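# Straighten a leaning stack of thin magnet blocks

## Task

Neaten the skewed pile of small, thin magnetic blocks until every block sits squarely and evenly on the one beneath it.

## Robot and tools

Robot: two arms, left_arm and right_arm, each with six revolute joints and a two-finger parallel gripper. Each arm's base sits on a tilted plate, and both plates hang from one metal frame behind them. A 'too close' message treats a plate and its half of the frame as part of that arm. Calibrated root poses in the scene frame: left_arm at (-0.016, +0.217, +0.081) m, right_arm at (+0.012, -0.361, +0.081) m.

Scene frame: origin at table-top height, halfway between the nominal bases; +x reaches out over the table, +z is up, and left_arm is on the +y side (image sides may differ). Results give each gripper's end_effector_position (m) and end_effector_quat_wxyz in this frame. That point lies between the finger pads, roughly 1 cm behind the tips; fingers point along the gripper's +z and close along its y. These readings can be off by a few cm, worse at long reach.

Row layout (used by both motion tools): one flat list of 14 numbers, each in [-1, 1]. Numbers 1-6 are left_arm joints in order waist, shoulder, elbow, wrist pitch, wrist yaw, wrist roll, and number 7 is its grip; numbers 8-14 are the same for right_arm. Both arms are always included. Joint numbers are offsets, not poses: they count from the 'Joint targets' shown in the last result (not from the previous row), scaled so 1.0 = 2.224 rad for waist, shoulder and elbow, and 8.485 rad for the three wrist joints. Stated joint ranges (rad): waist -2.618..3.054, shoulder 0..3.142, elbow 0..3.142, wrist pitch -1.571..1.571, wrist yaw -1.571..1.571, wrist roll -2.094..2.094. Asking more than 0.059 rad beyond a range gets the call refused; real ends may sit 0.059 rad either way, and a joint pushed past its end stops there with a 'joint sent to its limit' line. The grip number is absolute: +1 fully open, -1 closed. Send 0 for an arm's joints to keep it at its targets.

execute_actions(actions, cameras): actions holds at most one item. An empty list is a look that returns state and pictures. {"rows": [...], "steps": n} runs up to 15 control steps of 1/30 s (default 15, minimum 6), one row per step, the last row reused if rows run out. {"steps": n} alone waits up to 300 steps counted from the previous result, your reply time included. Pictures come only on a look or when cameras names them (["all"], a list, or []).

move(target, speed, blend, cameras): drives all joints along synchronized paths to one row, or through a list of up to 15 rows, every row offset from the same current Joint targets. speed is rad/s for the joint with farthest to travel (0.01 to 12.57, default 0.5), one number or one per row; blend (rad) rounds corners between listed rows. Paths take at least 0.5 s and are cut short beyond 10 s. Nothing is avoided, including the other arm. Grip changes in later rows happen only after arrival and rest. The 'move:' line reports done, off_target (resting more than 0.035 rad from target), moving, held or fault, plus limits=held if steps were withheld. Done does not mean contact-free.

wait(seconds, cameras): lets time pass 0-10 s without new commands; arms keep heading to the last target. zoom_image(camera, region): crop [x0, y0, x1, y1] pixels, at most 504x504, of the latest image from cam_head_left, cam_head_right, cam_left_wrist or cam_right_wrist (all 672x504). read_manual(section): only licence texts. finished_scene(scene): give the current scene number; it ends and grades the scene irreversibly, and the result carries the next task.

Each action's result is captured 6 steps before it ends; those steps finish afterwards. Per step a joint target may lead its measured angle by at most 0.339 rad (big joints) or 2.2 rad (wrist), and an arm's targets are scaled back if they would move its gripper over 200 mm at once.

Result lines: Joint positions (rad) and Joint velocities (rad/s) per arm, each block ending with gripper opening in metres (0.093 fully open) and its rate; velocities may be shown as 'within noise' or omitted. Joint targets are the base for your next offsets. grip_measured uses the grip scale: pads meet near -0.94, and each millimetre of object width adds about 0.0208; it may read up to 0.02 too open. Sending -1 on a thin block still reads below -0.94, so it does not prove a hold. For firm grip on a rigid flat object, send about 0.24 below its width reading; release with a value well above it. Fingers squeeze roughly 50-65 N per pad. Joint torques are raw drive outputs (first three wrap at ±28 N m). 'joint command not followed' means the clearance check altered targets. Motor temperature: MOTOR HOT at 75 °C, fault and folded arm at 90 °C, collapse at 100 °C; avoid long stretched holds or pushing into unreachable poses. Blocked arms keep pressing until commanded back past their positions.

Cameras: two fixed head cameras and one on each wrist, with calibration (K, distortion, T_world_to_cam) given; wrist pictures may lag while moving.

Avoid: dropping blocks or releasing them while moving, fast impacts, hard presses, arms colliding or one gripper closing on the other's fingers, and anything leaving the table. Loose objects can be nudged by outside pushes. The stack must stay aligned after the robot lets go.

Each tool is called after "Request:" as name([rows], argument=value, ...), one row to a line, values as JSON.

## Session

Request:
execute_actions(actions=[])

Scene clock: 0.00 s of 6600.00 s.
left_arm: end_effector_position=(+0.3407, +0.1213, +0.2860) grip_measured=+1.000 end_effector_quat_wxyz=(+0.488, -0.523, +0.698, +0.000) | right_arm: end_effector_position=(+0.3019, -0.4567, +0.1134) grip_measured=+1.000 end_effector_quat_wxyz=(+0.258, +0.097, +0.937, -0.213)
Joint positions: left_arm=[-0.747 1.666 1.328 -0.969 -1.123 -1.845 0.093] | right_arm=[0.008 1.304 0.513 -0.178 0.58 0.01 0.093]
Joint velocities: within noise
Joint torques (N m): no reading
Motor temperatures (°C): left_arm=[30 44 38 42 30 28 31] | right_arm=[28 38 35 31 29 30 30]
Heat: left arm: 44 °C; right arm: 38 °C.
Joint targets: left_arm=[-0.748 1.654 1.341 -0.966 -1.128 -1.844] | right_arm=[0.008 1.300 0.521 -0.186 0.581 0.011]
camera_calibration:
cam_left_wrist: T_world_to_cam=[[0.715755, -0.438924, 0.543177, -0.349326], [-0.231064, -0.882836, -0.408914, 0.344868], [0.659018, 0.167173, -0.733313, 0.0485365], [0, 0, 0, 1]] pos_world=[0.297732, 0.14302, 0.36636]
cam_right_wrist: T_world_to_cam=[[-0.301098, -0.888657, 0.345873, -0.35512], [-0.952642, 0.264122, -0.150706, 0.464456], [0.0425733, -0.37487, -0.926099, 0.0000589915], [0, 0, 0, 1]] pos_world=[0.335532, -0.438231, 0.192877]

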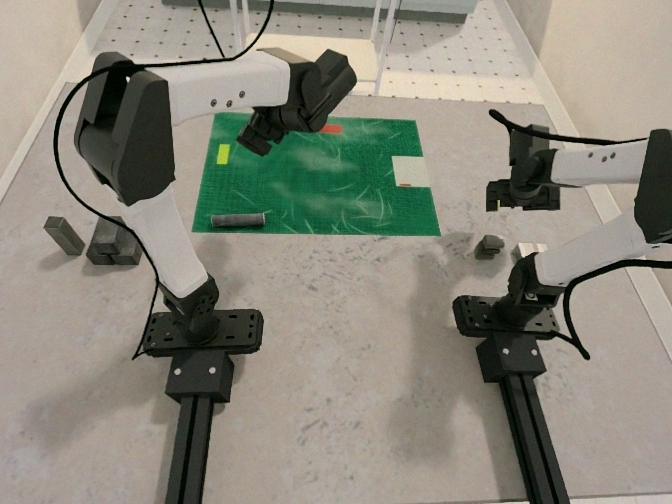

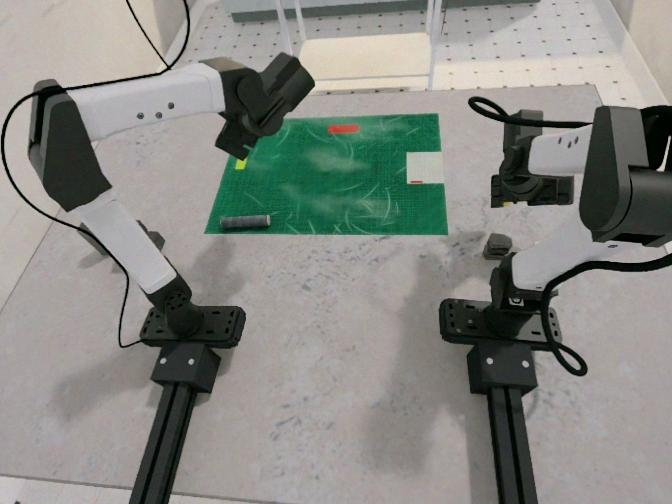

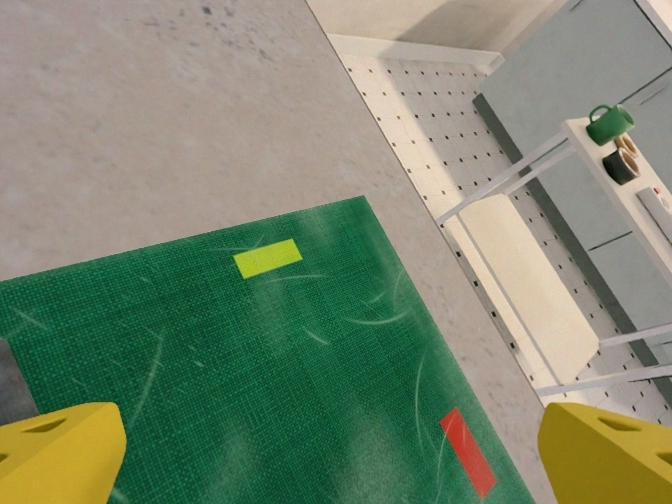

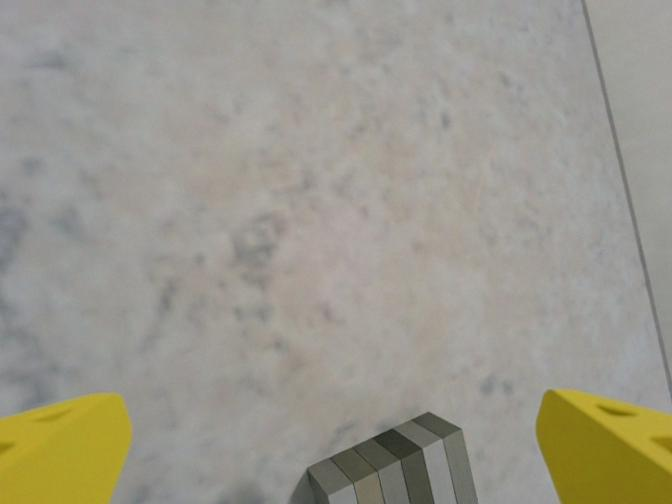

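Request:
zoom_image(camera="cam_head_left", region=[450, 200, 570, 290])

Request:
zoom_image(camera="cam_head_right", region=[450, 200, 570, 290])

Request:
zoom_image(camera="cam_head_left", region=[30, 190, 270, 290])

Scaled by 4.200 (camera's finer frame: 960x720).

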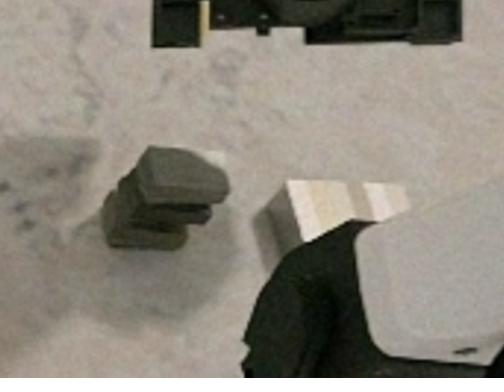

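Scaled by 4.200 (camera's finer frame: 960x720).

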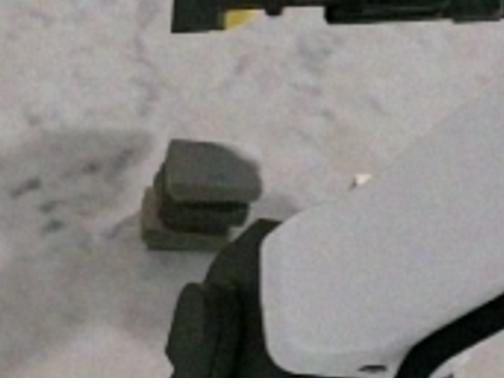

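Scaled by 2.100 (camera's finer frame: 960x720).

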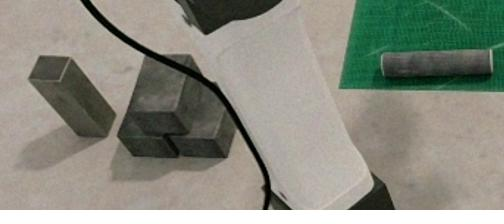

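Request:
move([
  [-0.2257,0.0656,-0.2882,0.1492,0.0976,0.1584,1,-0.0220,-0.0715,0.1340,-0.1187,-0.0537,-0.0013,1],
  [-0.2059,0.2590,-0.3359,0.2713,0.1329,0.2173,1,-0.0220,-0.0715,0.1340,-0.1187,-0.0537,-0.0013,1],
], speed=0.9, blend=[0.15,0], cameras=["cam_left_wrist","cam_right_wrist"])

Request:
zoom_image(camera="cam_right_wrist", region=[180, 60, 380, 260])

Request:
zoom_image(camera="cam_left_wrist", region=[280, 160, 430, 310])

Scene clock: 5.10 s of 6600.00 s.
left_arm: end_effector_position=(+0.1389, -0.2101, +0.1263) grip_measured=+1.000 end_effector_quat_wxyz=(+0.487, +0.420, +0.659, -0.390) | right_arm: end_effector_position=(+0.1890, -0.3996, +0.1509) grip_measured=+1.000 end_effector_quat_wxyz=(-0.005, +0.019, +1.000, -0.006)
Joint positions: left_arm=[-1.212 2.218 0.599 1.294 -0.013 -0.017 0.093] | right_arm=[-0.032 1.154 0.79 -1.163 0.138 0.006 0.093]
Joint torques (N m): left_arm=[-0.12 -7.2 3.15 2.14 0.21 0.15] | right_arm=[-0.49 -3.33 7.49 0.05 -0.02 -0.09]
Heat: left arm: 45 °C; right arm: 38 °C.
Joint targets: left_arm=[-1.206 2.230 0.594 1.336 0.000 -0.001] | right_arm=[-0.041 1.140 0.819 -1.193 0.125 -0.001]
Kept back: nothing.
move: off_target (left_arm); left_arm: the wrist pitch is farthest, 0.042 rad from its target
cam_left_wrist: T_world_to_cam=[[-0.934013, -0.32829, 0.140872, 0.0396238], [-0.302402, 0.516633, -0.801026, 0.293955], [0.190189, -0.790769, -0.581818, -0.0354127], [0, 0, 0, 1]] pos_world=[0.132637, -0.166862, 0.20928]
cam_right_wrist: T_world_to_cam=[[-0.0496696, -0.998672, 0.0136884, -0.392647], [-0.900648, 0.0507098, 0.431581, 0.164423], [-0.431702, 0.00910805, -0.90197, 0.30048], [0, 0, 0, 1]] pos_world=[0.258302, -0.4032, 0.205437]

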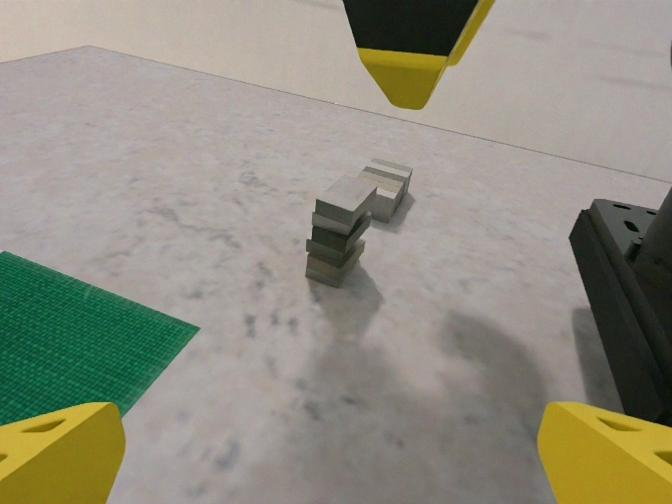

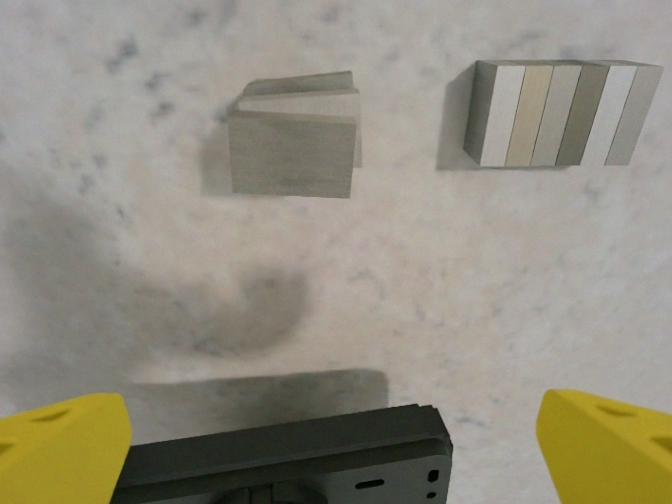

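Scaled by 2.520 (camera's finer frame: 960x720).

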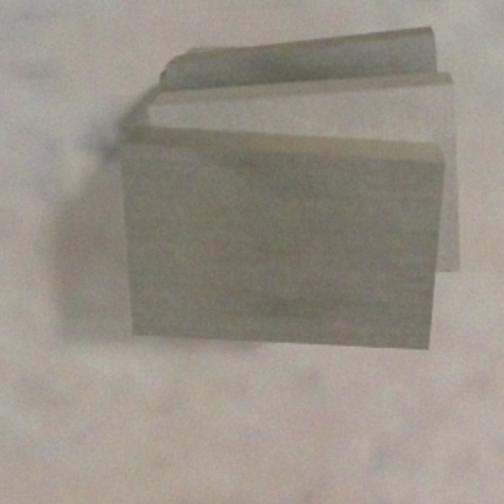

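Scaled by 3.360 (camera's finer frame: 960x720).

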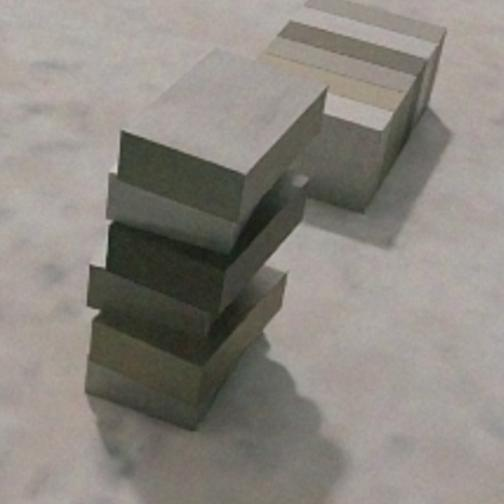

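Request:
move(target=[0,0,0,0,0,0,1,0.0211,0.0800,-0.0279,0.0311,-0.0009,0.0045,0.62], speed=0.5, cameras=["cam_left_wrist","cam_right_wrist"])

Request:
zoom_image(camera="cam_right_wrist", region=[200, 140, 440, 380])

Scene clock: 8.40 s of 6600.00 s.
left_arm: end_effector_position=(+0.1389, -0.2101, +0.1265) grip_measured=+1.000 end_effector_quat_wxyz=(+0.487, +0.420, +0.658, -0.391) | right_arm: end_effector_position=(+0.2282, -0.3893, +0.1201) grip_measured=+0.622 end_effector_quat_wxyz=(+0.019, +0.019, +1.000, +0.000)
Joint positions: left_arm=[-1.212 2.218 0.599 1.294 -0.013 -0.016 0.093] | right_arm=[-0.003 1.31 0.767 -0.94 0.129 0.029 0.075]
Joint torques (N m): left_arm=[-0.25 -7.12 3.03 2.13 0.23 0.13] | right_arm=[1.42 -2.43 4.27 0.73 -0.02 0.05]
Heat: left arm: 45 °C; right arm: 38 °C.
Joint targets: left_arm=[-1.206 2.230 0.594 1.336 -0.001 -0.001] | right_arm=[0.006 1.319 0.757 -0.929 0.118 0.038]
Kept back: nothing.
move: off_target (left_arm); left_arm: the wrist pitch is farthest, 0.042 rad from its target
cam_left_wrist: T_world_to_cam=[[-0.934287, -0.32776, 0.14029, 0.0398564], [-0.301499, 0.516346, -0.801551, 0.293975], [0.190278, -0.791176, -0.581235, -0.035556], [0, 0, 0, 1]] pos_world=[0.132636, -0.166861, 0.209378]
cam_right_wrist: T_world_to_cam=[[-0.0497044, -0.998762, 0.00206242, -0.378706], [-0.92032, 0.0466026, 0.38838, 0.220502], [-0.387995, 0.0174061, -0.921497, 0.285114], [0, 0, 0, 1]] pos_world=[0.294732, -0.393476, 0.177874]

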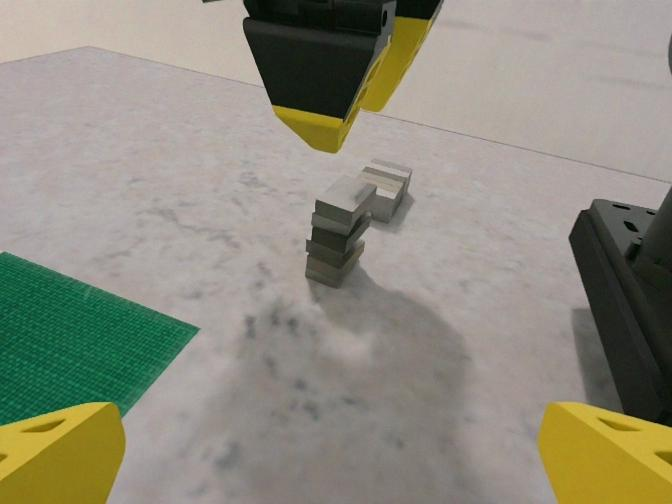

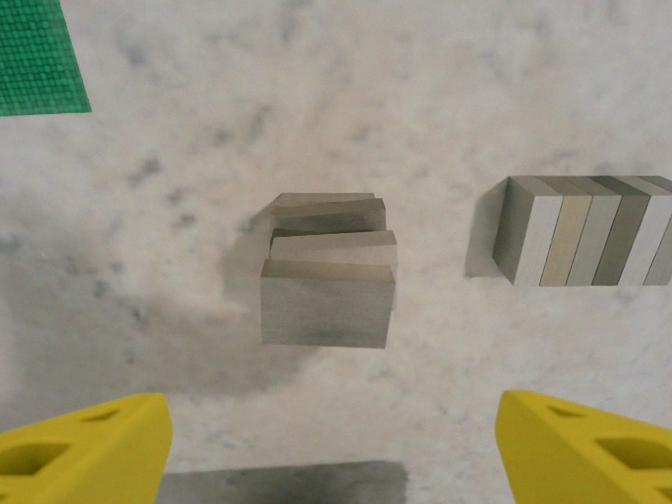

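Scaled by 2.100 (camera's finer frame: 960x720).

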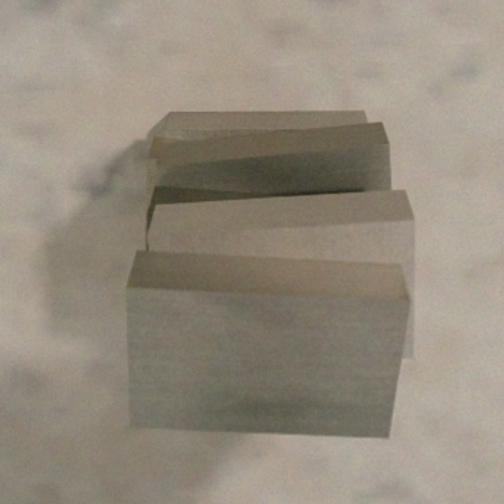

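Request:
move(target=[0,0,0,0,0,0,1,-0.0265,0.1133,-0.0913,0.0542,0,-0.0070,0.62], speed=0.25, cameras=["cam_left_wrist","cam_right_wrist"])

Request:
zoom_image(camera="cam_right_wrist", region=[190, 290, 480, 504])

Request:
zoom_image(camera="cam_left_wrist", region=[250, 120, 420, 310])

Scene clock: 12.20 s of 6600.00 s.
left_arm: end_effector_position=(+0.1389, -0.2101, +0.1265) grip_measured=+1.000 end_effector_quat_wxyz=(+0.487, +0.420, +0.658, -0.391) | right_arm: end_effector_position=(+0.2318, -0.3870, +0.0306) grip_measured=+0.622 end_effector_quat_wxyz=(+0.019, +0.018, +1.000, -0.002)
Joint positions: left_arm=[-1.212 2.218 0.599 1.294 -0.013 -0.016 0.093] | right_arm=[-0.044 1.56 0.564 -0.481 0.129 -0.014 0.075]
Joint torques (N m): left_arm=[-0.17 -7.1 3.14 2.16 0.22 0.14] | right_arm=[-0.25 -3 2.99 0.72 -0.01 -0.09]
Motor temperatures (°C): left_arm=[30 46 39 47 30 29 31] | right_arm=[28 38 37 31 29 30 30]
Heat: left arm: 47 °C; right arm: 38 °C.
Joint targets: left_arm=[-1.206 2.230 0.594 1.336 -0.001 -0.001] | right_arm=[-0.053 1.571 0.554 -0.469 0.118 -0.022]
Kept back: nothing.
move: off_target (left_arm); left_arm: the wrist pitch is farthest, 0.042 rad from its target
cam_left_wrist: T_world_to_cam=[[-0.934287, -0.32776, 0.14029, 0.0398564], [-0.301499, 0.516346, -0.801551, 0.293975], [0.190278, -0.791176, -0.581235, -0.035556], [0, 0, 0, 1]] pos_world=[0.132636, -0.166861, 0.209378]
cam_right_wrist: T_world_to_cam=[[-0.0477091, -0.998845, 0.00577878, -0.376608], [-0.920379, 0.0462076, 0.388289, 0.258452], [-0.388107, 0.0132062, -0.92152, 0.202335], [0, 0, 0, 1]] pos_world=[0.298434, -0.390788, 0.0882776]

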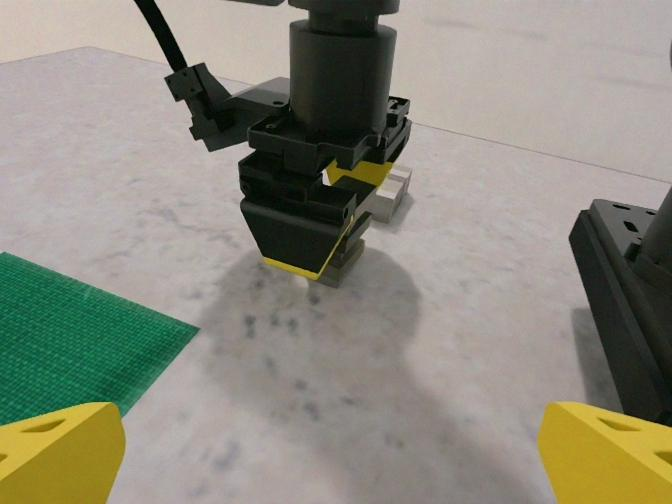

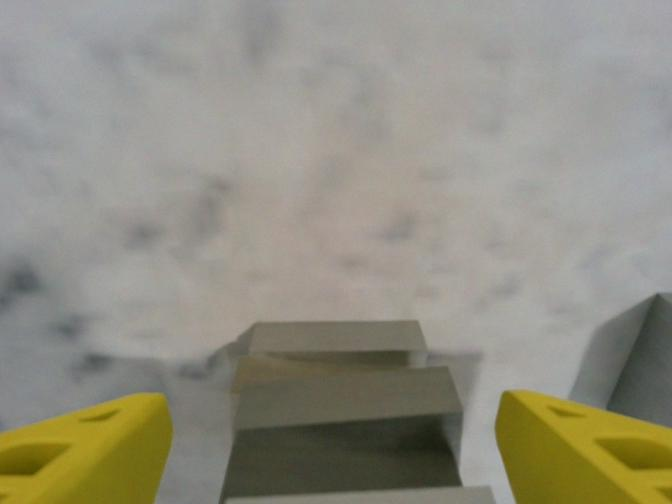

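Scaled by 1.738 (camera's finer frame: 960x720).

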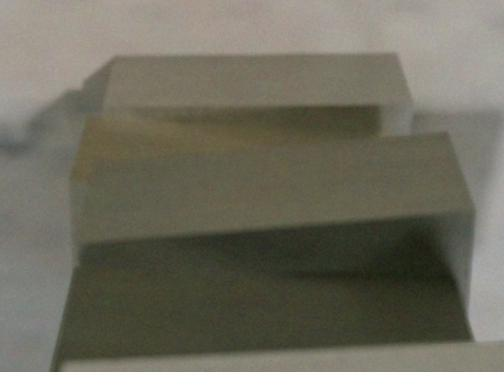

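Scaled by 2.653 (camera's finer frame: 960x720).

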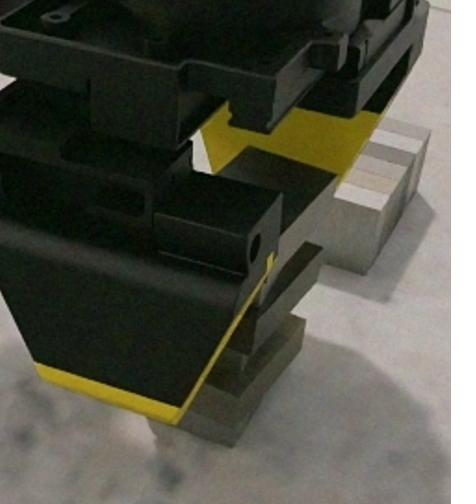

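Request:
move([
  [0,0,0,0,0,0,1,0,0,0,0,0,0,0.3],
  [0,0,0,0,0,0,1,0,0,0,0,0,0,0.18],
  [0,0,0,0,0,0,1,0,0,0,0,0,0,0.13],
  [0,0,0,0,0,0,1,0,0,0,0,0,0,0.09],
  [0,0,0,0,0,0,1,0,0,0,0,0,0,0.06],
  [0,0,0,0,0,0,1,0,0,0,0,0,0,0.03],
  [0,0,0,0,0,0,1,0,0,0,0,0,0,0.0],
  [0,0,0,0,0,0,1,0,0,0,0,0,0,-0.02],
  [0,0,0,0,0,0,1,0,0,0,0,0,0,-0.04],
  [0,0,0,0,0,0,1,0,0,0,0,0,0,-0.06],
  [0,0,0,0,0,0,1,0,0,0,0,0,0,-0.09],
  [0,0,0,0,0,0,1,0,0,0,0,0,0,-0.13],
], speed=0.1, cameras=["cam_left_wrist","cam_right_wrist"])

Request:
zoom_image(camera="cam_right_wrist", region=[190, 290, 480, 504])

Scene clock: 18.80 s of 6600.00 s.
left_arm: end_effector_position=(+0.1389, -0.2102, +0.1266) grip_measured=+1.000 end_effector_quat_wxyz=(+0.487, +0.420, +0.658, -0.391) | right_arm: end_effector_position=(+0.2320, -0.3863, +0.0305) grip_measured=-0.128 end_effector_quat_wxyz=(+0.019, +0.019, +1.000, +0.001)
Joint positions: left_arm=[-1.212 2.218 0.599 1.295 -0.012 -0.016 0.093] | right_arm=[-0.046 1.56 0.564 -0.48 0.122 -0.015 0.039]
Joint torques (N m): left_arm=[-0.23 -7.13 3.14 2.12 0.25 0.14] | right_arm=[0.01 -2.95 3.07 0.67 0.04 -0.12]
Heat: left arm: 49 °C; right arm: 38 °C.
Joint targets: left_arm=[-1.206 2.230 0.594 1.336 0.000 -0.001] | right_arm=[-0.053 1.571 0.554 -0.469 0.118 -0.022]
Kept back: nothing.
move: off_target (left_arm); left_arm: the wrist pitch is farthest, 0.041 rad from its target
cam_left_wrist: T_world_to_cam=[[-0.934422, -0.327374, 0.14029, 0.0398314], [-0.301213, 0.516162, -0.801778, 0.294003], [0.190069, -0.791456, -0.580923, -0.0355628], [0, 0, 0, 1]] pos_world=[0.132536, -0.16686, 0.209478]
cam_right_wrist: T_world_to_cam=[[-0.0486626, -0.998815, -0.000905795, -0.375498], [-0.920674, 0.0445038, 0.387787, 0.258005], [-0.387288, 0.0197047, -0.921748, 0.204678], [0, 0, 0, 1]] pos_world=[0.298535, -0.390569, 0.0882702]

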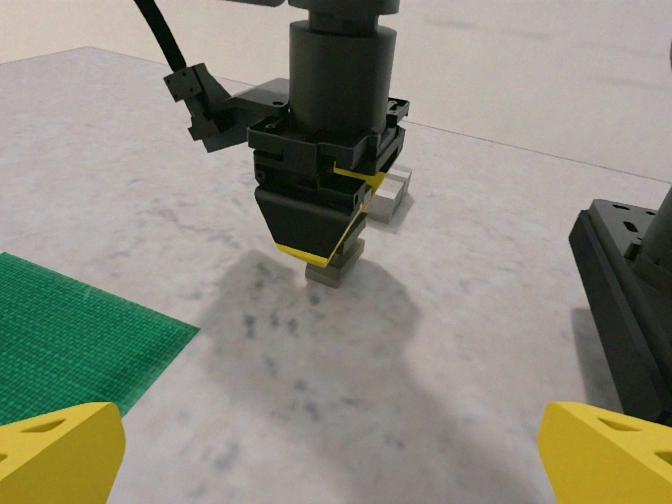

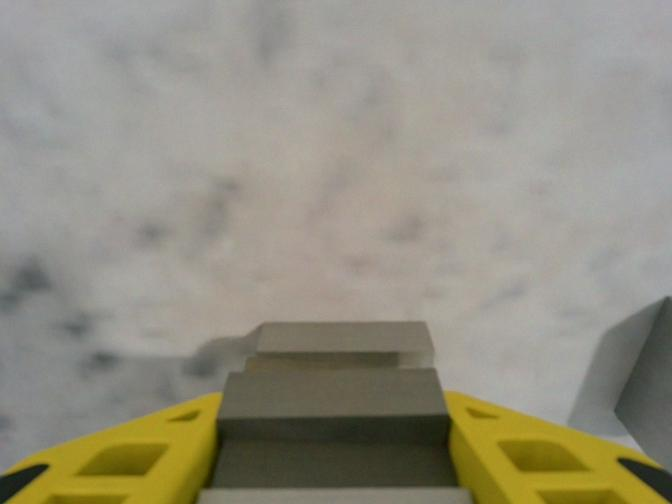

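Scaled by 1.738 (camera's finer frame: 960x720).

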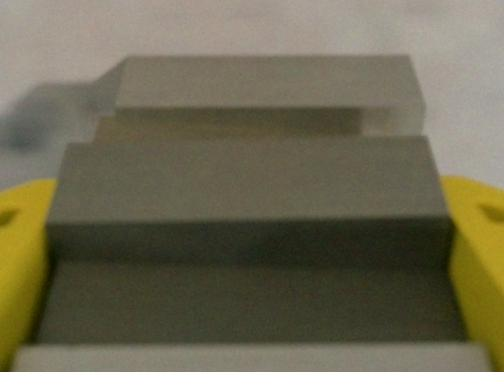

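Request:
move([
  [0,0,0,0,0,0,1,0,0,0,0,0,0,-0.18],
  [0,0,0,0,0,0,1,0,0,0,0,0,0,-0.22],
  [0,0,0,0,0,0,1,-0.0058,0,0,0,0,0,-0.22],
], speed=0.06, cameras=["cam_left_wrist","cam_right_wrist"])

Request:
zoom_image(camera="cam_right_wrist", region=[190, 290, 480, 504])

Scene clock: 20.87 s of 6600.00 s.
left_arm: end_effector_position=(+0.1389, -0.2102, +0.1266) grip_measured=+1.000 end_effector_quat_wxyz=(+0.487, +0.420, +0.658, -0.391) | right_arm: end_effector_position=(+0.2319, -0.3867, +0.0304) grip_measured=-0.184 end_effector_quat_wxyz=(+0.019, +0.022, +1.000, +0.004)
Joint positions: left_arm=[-1.212 2.218 0.599 1.295 -0.012 -0.016 0.093] | right_arm=[-0.052 1.56 0.564 -0.48 0.117 -0.015 0.036]
Joint torques (N m): left_arm=[-0.23 -7.13 3.15 2.12 0.23 0.12] | right_arm=[-0.62 -3.11 2.93 0.69 0.12 -0.1]
Heat: left arm: 49 °C; right arm: 38 °C.
Joint targets: left_arm=[-1.206 2.230 0.594 1.336 0.000 -0.001] | right_arm=[-0.066 1.571 0.554 -0.469 0.118 -0.022]
Kept back: nothing.
move: off_target (left_arm); left_arm: the wrist pitch is farthest, 0.041 rad from its target
cam_left_wrist: T_world_to_cam=[[-0.934422, -0.327374, 0.14029, 0.0398314], [-0.301213, 0.516162, -0.801778, 0.294003], [0.190069, -0.791456, -0.580923, -0.0355628], [0, 0, 0, 1]] pos_world=[0.132536, -0.16686, 0.209478]
cam_right_wrist: T_world_to_cam=[[-0.054493, -0.998495, -0.00622936, -0.374247], [-0.920193, 0.0477957, 0.388535, 0.259114], [-0.387653, 0.0269047, -0.921413, 0.207368], [0, 0, 0, 1]] pos_world=[0.298428, -0.391648, 0.0880656]

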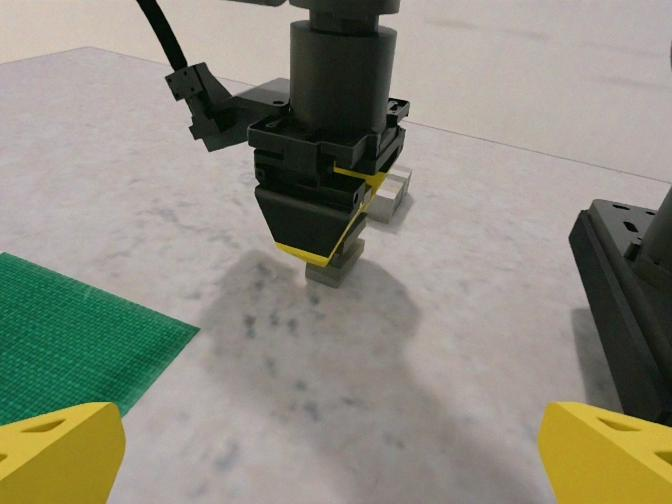

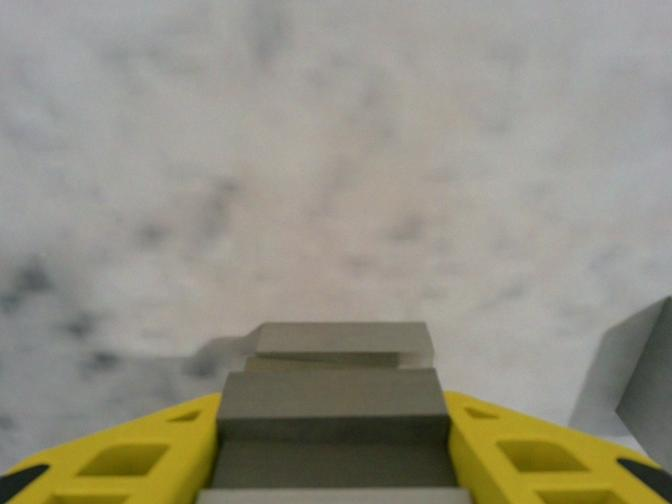

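Scaled by 1.738 (camera's finer frame: 960x720).

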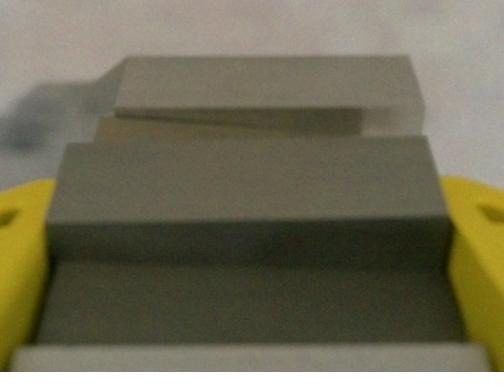

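Request:
move(target=[0,0,0,0,0,0,1,-0.0045,0,0,0,0,0,-0.22], speed=0.06, cameras=["cam_right_wrist"])

Request:
zoom_image(camera="cam_right_wrist", region=[190, 290, 480, 504])

Scene clock: 23.67 s of 6600.00 s.
left_arm: end_effector_position=(+0.1389, -0.2102, +0.1266) grip_measured=+1.000 end_effector_quat_wxyz=(+0.487, +0.420, +0.658, -0.391) | right_arm: end_effector_position=(+0.2316, -0.3878, +0.0302) grip_measured=-0.185 end_effector_quat_wxyz=(+0.019, +0.026, +0.999, +0.005)
Joint positions: left_arm=[-1.212 2.218 0.599 1.295 -0.012 -0.016 0.093] | right_arm=[-0.06 1.56 0.564 -0.48 0.113 -0.015 0.036]
Joint torques (N m): left_arm=[-0.17 -7.1 3.07 2.1 0.23 0.14] | right_arm=[-0.96 -3.17 3 0.7 0.13 -0.07]
Heat: left arm: 50 °C; right arm: 38 °C.
Joint targets: left_arm=[-1.206 2.230 0.594 1.336 0.000 -0.001] | right_arm=[-0.076 1.571 0.554 -0.469 0.118 -0.022]
Kept back: nothing.
move: off_target (left_arm); left_arm: the wrist pitch is farthest, 0.041 rad from its target
cam_right_wrist: T_world_to_cam=[[-0.062343, -0.998009, -0.00960216, -0.373312], [-0.919499, 0.0536921, 0.389409, 0.261165], [-0.388118, 0.0331061, -0.921015, 0.209604], [0, 0, 0, 1]] pos_world=[0.298219, -0.39353, 0.0877632]

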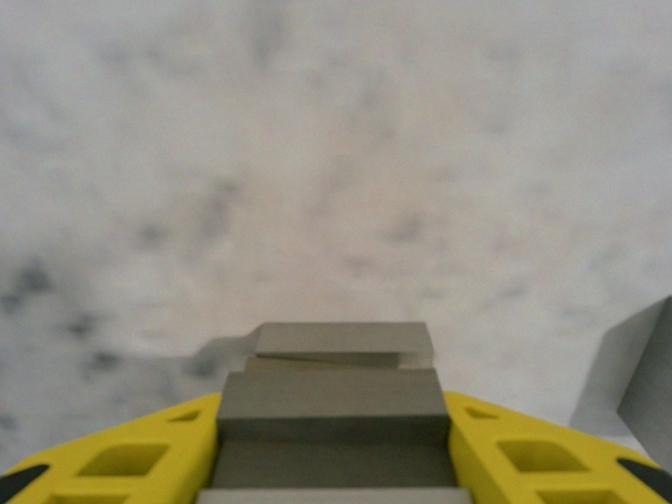

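Scaled by 1.738 (camera's finer frame: 960x720).

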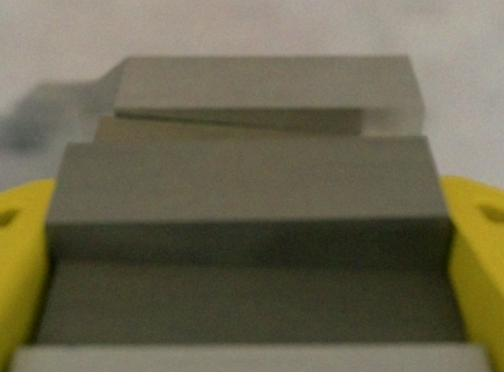

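Request:
move(target=[0,0,0,0,0,0,1,-0.0055,0,0,0,0,0,-0.22], speed=0.06, cameras=["cam_right_wrist"])

Request:
zoom_image(camera="cam_right_wrist", region=[190, 290, 480, 504])

Scene clock: 25.07 s of 6600.00 s.
left_arm: end_effector_position=(+0.1389, -0.2102, +0.1266) grip_measured=+1.000 end_effector_quat_wxyz=(+0.487, +0.420, +0.658, -0.391) | right_arm: end_effector_position=(+0.2315, -0.3885, +0.0300) grip_measured=-0.185 end_effector_quat_wxyz=(+0.018, +0.030, +0.999, +0.008)
Joint positions: left_arm=[-1.212 2.218 0.599 1.295 -0.012 -0.016 0.093] | right_arm=[-0.068 1.56 0.564 -0.48 0.106 -0.015 0.036]
Joint torques (N m): left_arm=[-0.16 -7.17 3.11 2.13 0.22 0.14] | right_arm=[-1.2 -3.19 3.07 0.67 0.24 -0.08]
Heat: left arm: 50 °C; right arm: 38 °C.
Joint targets: left_arm=[-1.206 2.230 0.594 1.336 0.000 -0.001] | right_arm=[-0.088 1.571 0.554 -0.469 0.118 -0.022]
Kept back: nothing.
move: off_target (left_arm); left_arm: the wrist pitch is farthest, 0.041 rad from its target
cam_right_wrist: T_world_to_cam=[[-0.0699571, -0.997422, -0.0160059, -0.371736], [-0.918883, 0.0581867, 0.390216, 0.262654], [-0.388278, 0.0420059, -0.920584, 0.212908], [0, 0, 0, 1]] pos_world=[0.29801, -0.395004, 0.0875578]

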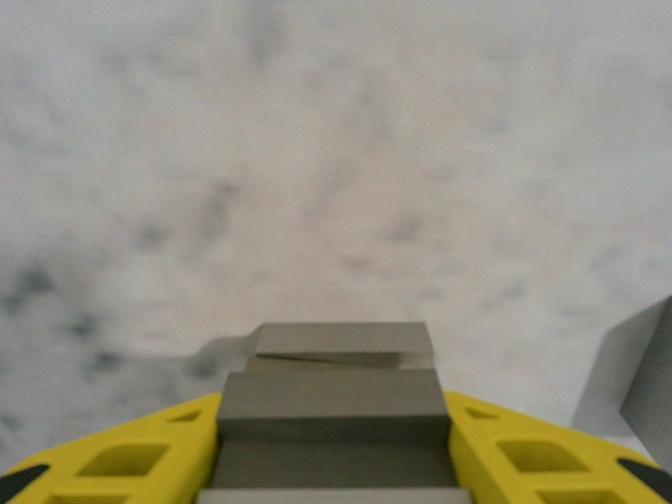

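Scaled by 1.738 (camera's finer frame: 960x720).

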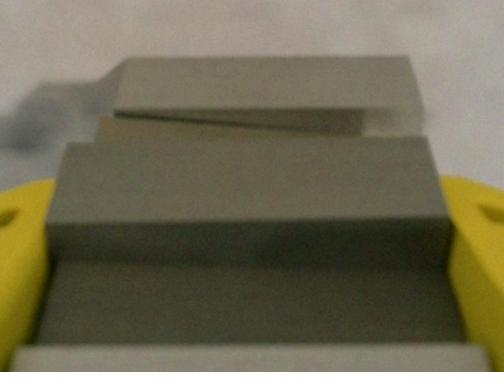

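Request:
move([
  [0,0,0,0,0,0,1,0.0184,0,0,0,0,0,-0.22],
  [0,0,0,0,0,0,1,0.0184,0,0,0,0,0,-0.32],
  [0,0,0,0,0,0,1,0.0195,-0.0202,0.0144,-0.0066,0,-0.0013,-0.32],
], speed=0.06, cameras=["cam_left_wrist","cam_right_wrist"])

Request:
zoom_image(camera="cam_right_wrist", region=[190, 290, 480, 504])

Request:
zoom_image(camera="cam_left_wrist", region=[270, 180, 400, 310])

Scene clock: 29.87 s of 6600.00 s.
left_arm: end_effector_position=(+0.1389, -0.2102, +0.1266) grip_measured=+1.000 end_effector_quat_wxyz=(+0.487, +0.420, +0.658, -0.391) | right_arm: end_effector_position=(+0.2303, -0.3859, +0.0307) grip_measured=-0.185 end_effector_quat_wxyz=(+0.016, +0.017, +1.000, +0.007)
Joint positions: left_arm=[-1.212 2.218 0.599 1.295 -0.012 -0.016 0.093] | right_arm=[-0.053 1.557 0.564 -0.488 0.11 -0.025 0.036]
Joint torques (N m): left_arm=[-0.18 -7.05 3.18 2.13 0.23 0.14] | right_arm=[1.55 -6.64 5.44 0.1 0.19 -0.12]
Heat: left arm: 51 °C; right arm: 38 °C.
Joint targets: left_arm=[-1.206 2.230 0.594 1.336 0.000 -0.001] | right_arm=[-0.044 1.526 0.586 -0.525 0.118 -0.033]
Kept back: nothing.
move: off_target (left_arm, right_arm); left_arm: the wrist pitch is farthest, 0.041 rad from its target; right_arm: the wrist pitch is farthest, 0.037 rad from its target
cam_left_wrist: T_world_to_cam=[[-0.934422, -0.327374, 0.14029, 0.0398314], [-0.301213, 0.516162, -0.801778, 0.294003], [0.190069, -0.791456, -0.580923, -0.0355628], [0, 0, 0, 1]] pos_world=[0.132536, -0.16686, 0.209478]
cam_right_wrist: T_world_to_cam=[[-0.044806, -0.998924, -0.0119339, -0.375754], [-0.91853, 0.0364969, 0.393663, 0.252593], [-0.392804, 0.0286001, -0.919177, 0.208868], [0, 0, 0, 1]] pos_world=[0.297223, -0.390542, 0.0880657]

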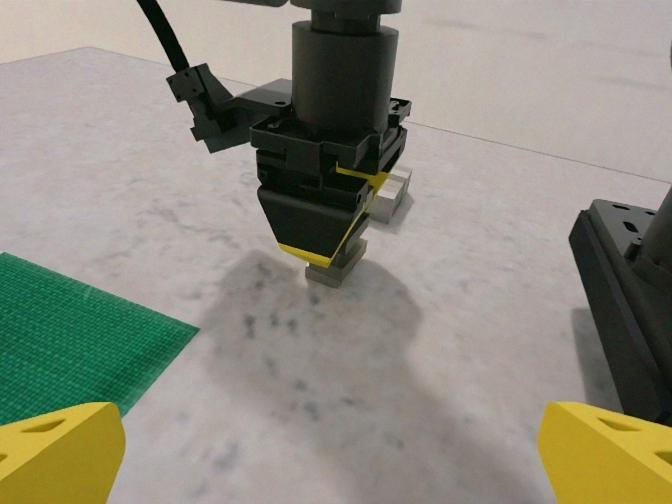

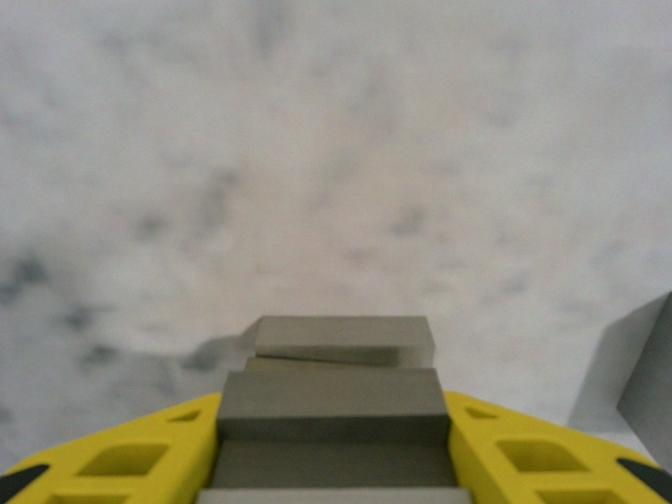

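Scaled by 1.738 (camera's finer frame: 960x720).

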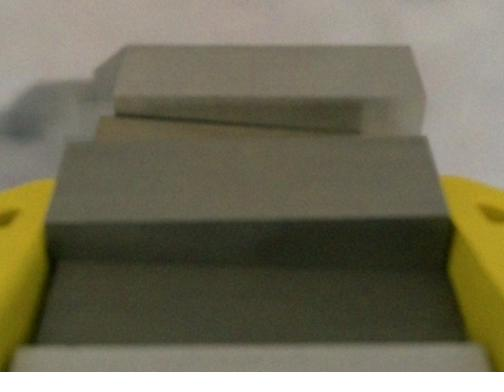

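Scaled by 3.877 (camera's finer frame: 960x720).

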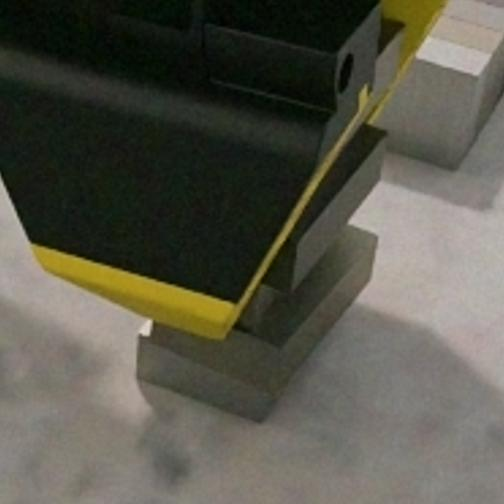

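Request:
move(target=[0,0,0,0,0,0,1,0,-0.0050,0.0050,-0.0020,0,0,-0.32], speed=0.05, cameras=["cam_left_wrist","cam_right_wrist"])

Request:
zoom_image(camera="cam_right_wrist", region=[190, 270, 480, 504])

Request:
zoom_image(camera="cam_left_wrist", region=[270, 180, 400, 310])

Scene clock: 31.20 s of 6600.00 s.
left_arm: end_effector_position=(+0.1389, -0.2102, +0.1267) grip_measured=+1.000 end_effector_quat_wxyz=(+0.488, +0.420, +0.658, -0.391) | right_arm: end_effector_position=(+0.2282, -0.3860, +0.0327) grip_measured=-0.185 end_effector_quat_wxyz=(+0.014, +0.017, +1.000, +0.007)
Joint positions: left_arm=[-1.212 2.218 0.599 1.295 -0.012 -0.016 0.093] | right_arm=[-0.053 1.546 0.564 -0.505 0.11 -0.026 0.036]
Joint torques (N m): left_arm=[-0.18 -7.04 3.1 2.13 0.21 0.14] | right_arm=[1.42 -6.63 6.42 0.06 0.2 -0.1]
Heat: left arm: 51 °C; right arm: 38 °C.
Joint targets: left_arm=[-1.206 2.230 0.594 1.337 0.000 -0.001] | right_arm=[-0.044 1.514 0.597 -0.542 0.118 -0.033]
Kept back: nothing.
move: off_target (left_arm, right_arm); left_arm: the wrist pitch is farthest, 0.041 rad from its target; right_arm: the wrist pitch is farthest, 0.037 rad from its target
cam_left_wrist: T_world_to_cam=[[-0.934441, -0.327313, 0.140306, 0.039827], [-0.301093, 0.51577, -0.802075, 0.294064], [0.190164, -0.791737, -0.580509, -0.0356507], [0, 0, 0, 1]] pos_world=[0.132536, -0.166859, 0.209577]
cam_right_wrist: T_world_to_cam=[[-0.0439072, -0.998963, -0.0120208, -0.376189], [-0.916624, 0.0354968, 0.398172, 0.248942], [-0.397333, 0.0285012, -0.917232, 0.210759], [0, 0, 0, 1]] pos_world=[0.29541, -0.390642, 0.0896707]

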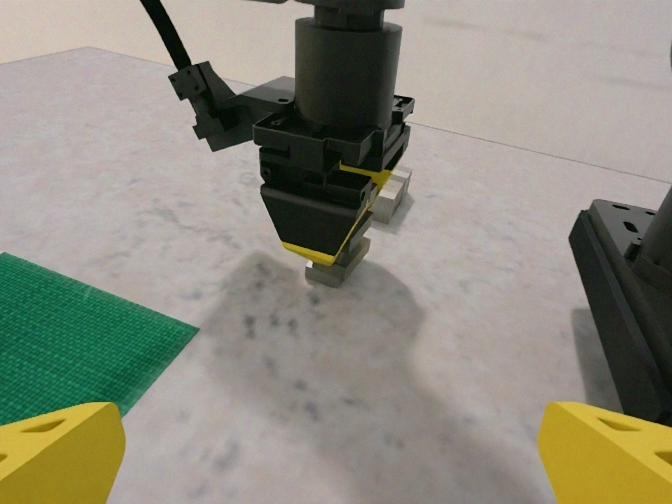

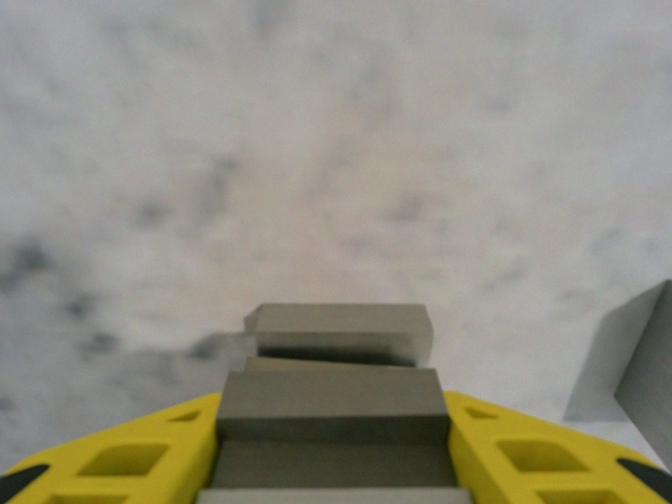

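Scaled by 1.738 (camera's finer frame: 960x720).

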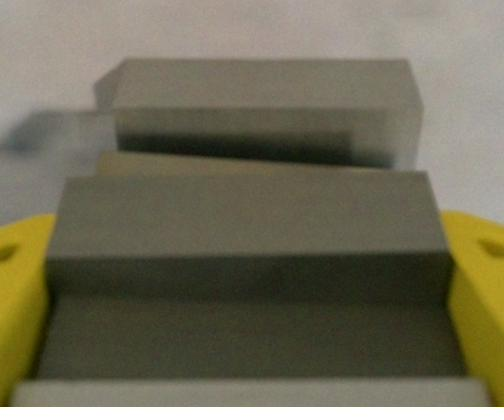

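Scaled by 3.877 (camera's finer frame: 960x720).

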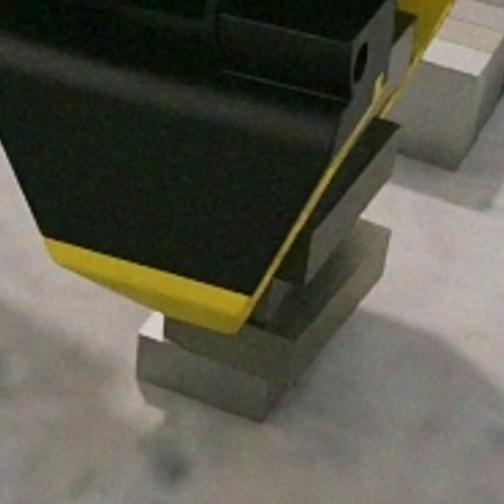

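Request:
move(target=[0,0,0,0,0,0,1,0,0,0.0045,0.0005,0.0016,0,-0.32], speed=0.05, cameras=["cam_left_wrist","cam_right_wrist"])

Request:
zoom_image(camera="cam_right_wrist", region=[190, 270, 480, 504])

Request:
zoom_image(camera="cam_left_wrist", region=[270, 180, 400, 310])

Scene clock: 32.77 s of 6600.00 s.
left_arm: end_effector_position=(+0.1389, -0.2102, +0.1267) grip_measured=+1.000 end_effector_quat_wxyz=(+0.488, +0.420, +0.658, -0.391) | right_arm: end_effector_position=(+0.2318, -0.3885, +0.0345) grip_measured=-0.185 end_effector_quat_wxyz=(+0.017, +0.017, +1.000, +0.001)
Joint positions: left_arm=[-1.212 2.218 0.599 1.295 -0.012 -0.016 0.093] | right_arm=[-0.053 1.546 0.574 -0.506 0.122 -0.026 0.036]
Joint torques (N m): left_arm=[-0.17 -7.08 3.15 2.14 0.21 0.13] | right_arm=[1.57 -6.78 6.48 0.14 0.22 -0.13]
Motor temperatures (°C): left_arm=[30 49 39 52 30 29 31] | right_arm=[28 39 37 31 28 30 30]
Heat: left arm: 52 °C; right arm: 39 °C.
Joint targets: left_arm=[-1.206 2.230 0.594 1.336 0.000 -0.001] | right_arm=[-0.044 1.514 0.606 -0.538 0.131 -0.033]
Kept back: nothing.
move: off_target (left_arm); left_arm: the wrist pitch is farthest, 0.042 rad from its target
cam_left_wrist: T_world_to_cam=[[-0.934441, -0.327313, 0.140306, 0.039827], [-0.301093, 0.51577, -0.802075, 0.294064], [0.190164, -0.791737, -0.580509, -0.0356507], [0, 0, 0, 1]] pos_world=[0.132536, -0.166859, 0.209577]
cam_right_wrist: T_world_to_cam=[[-0.0452519, -0.998976, -0.000114582, -0.378552], [-0.919404, 0.0416025, 0.391108, 0.254824], [-0.390703, 0.0178037, -0.920345, 0.208272], [0, 0, 0, 1]] pos_world=[0.298529, -0.392474, 0.0919746]

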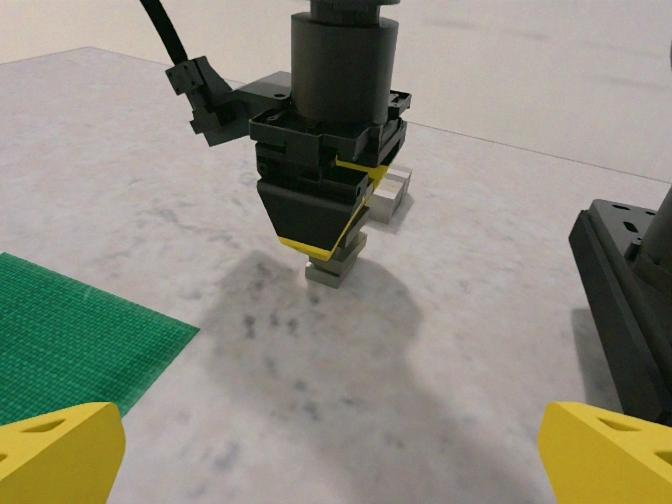

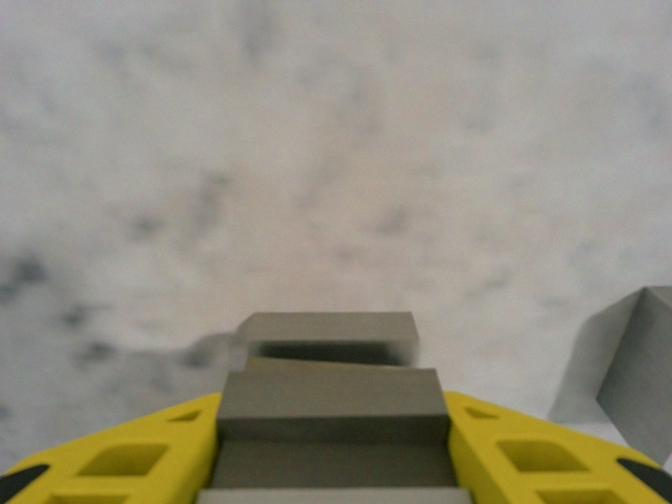

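Scaled by 1.738 (camera's finer frame: 960x720).

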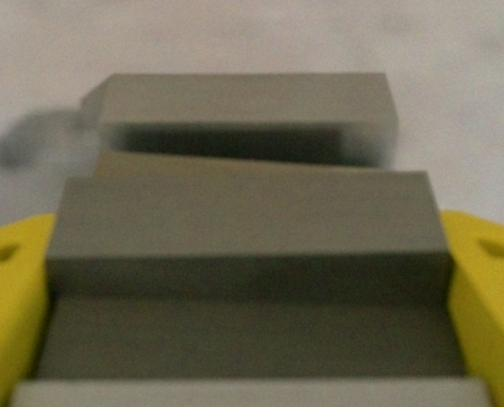

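Scaled by 3.877 (camera's finer frame: 960x720).

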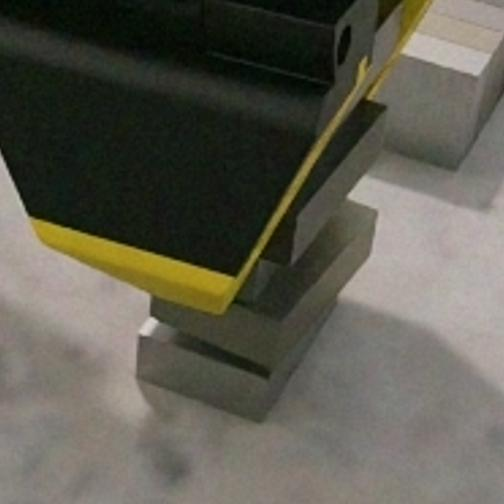

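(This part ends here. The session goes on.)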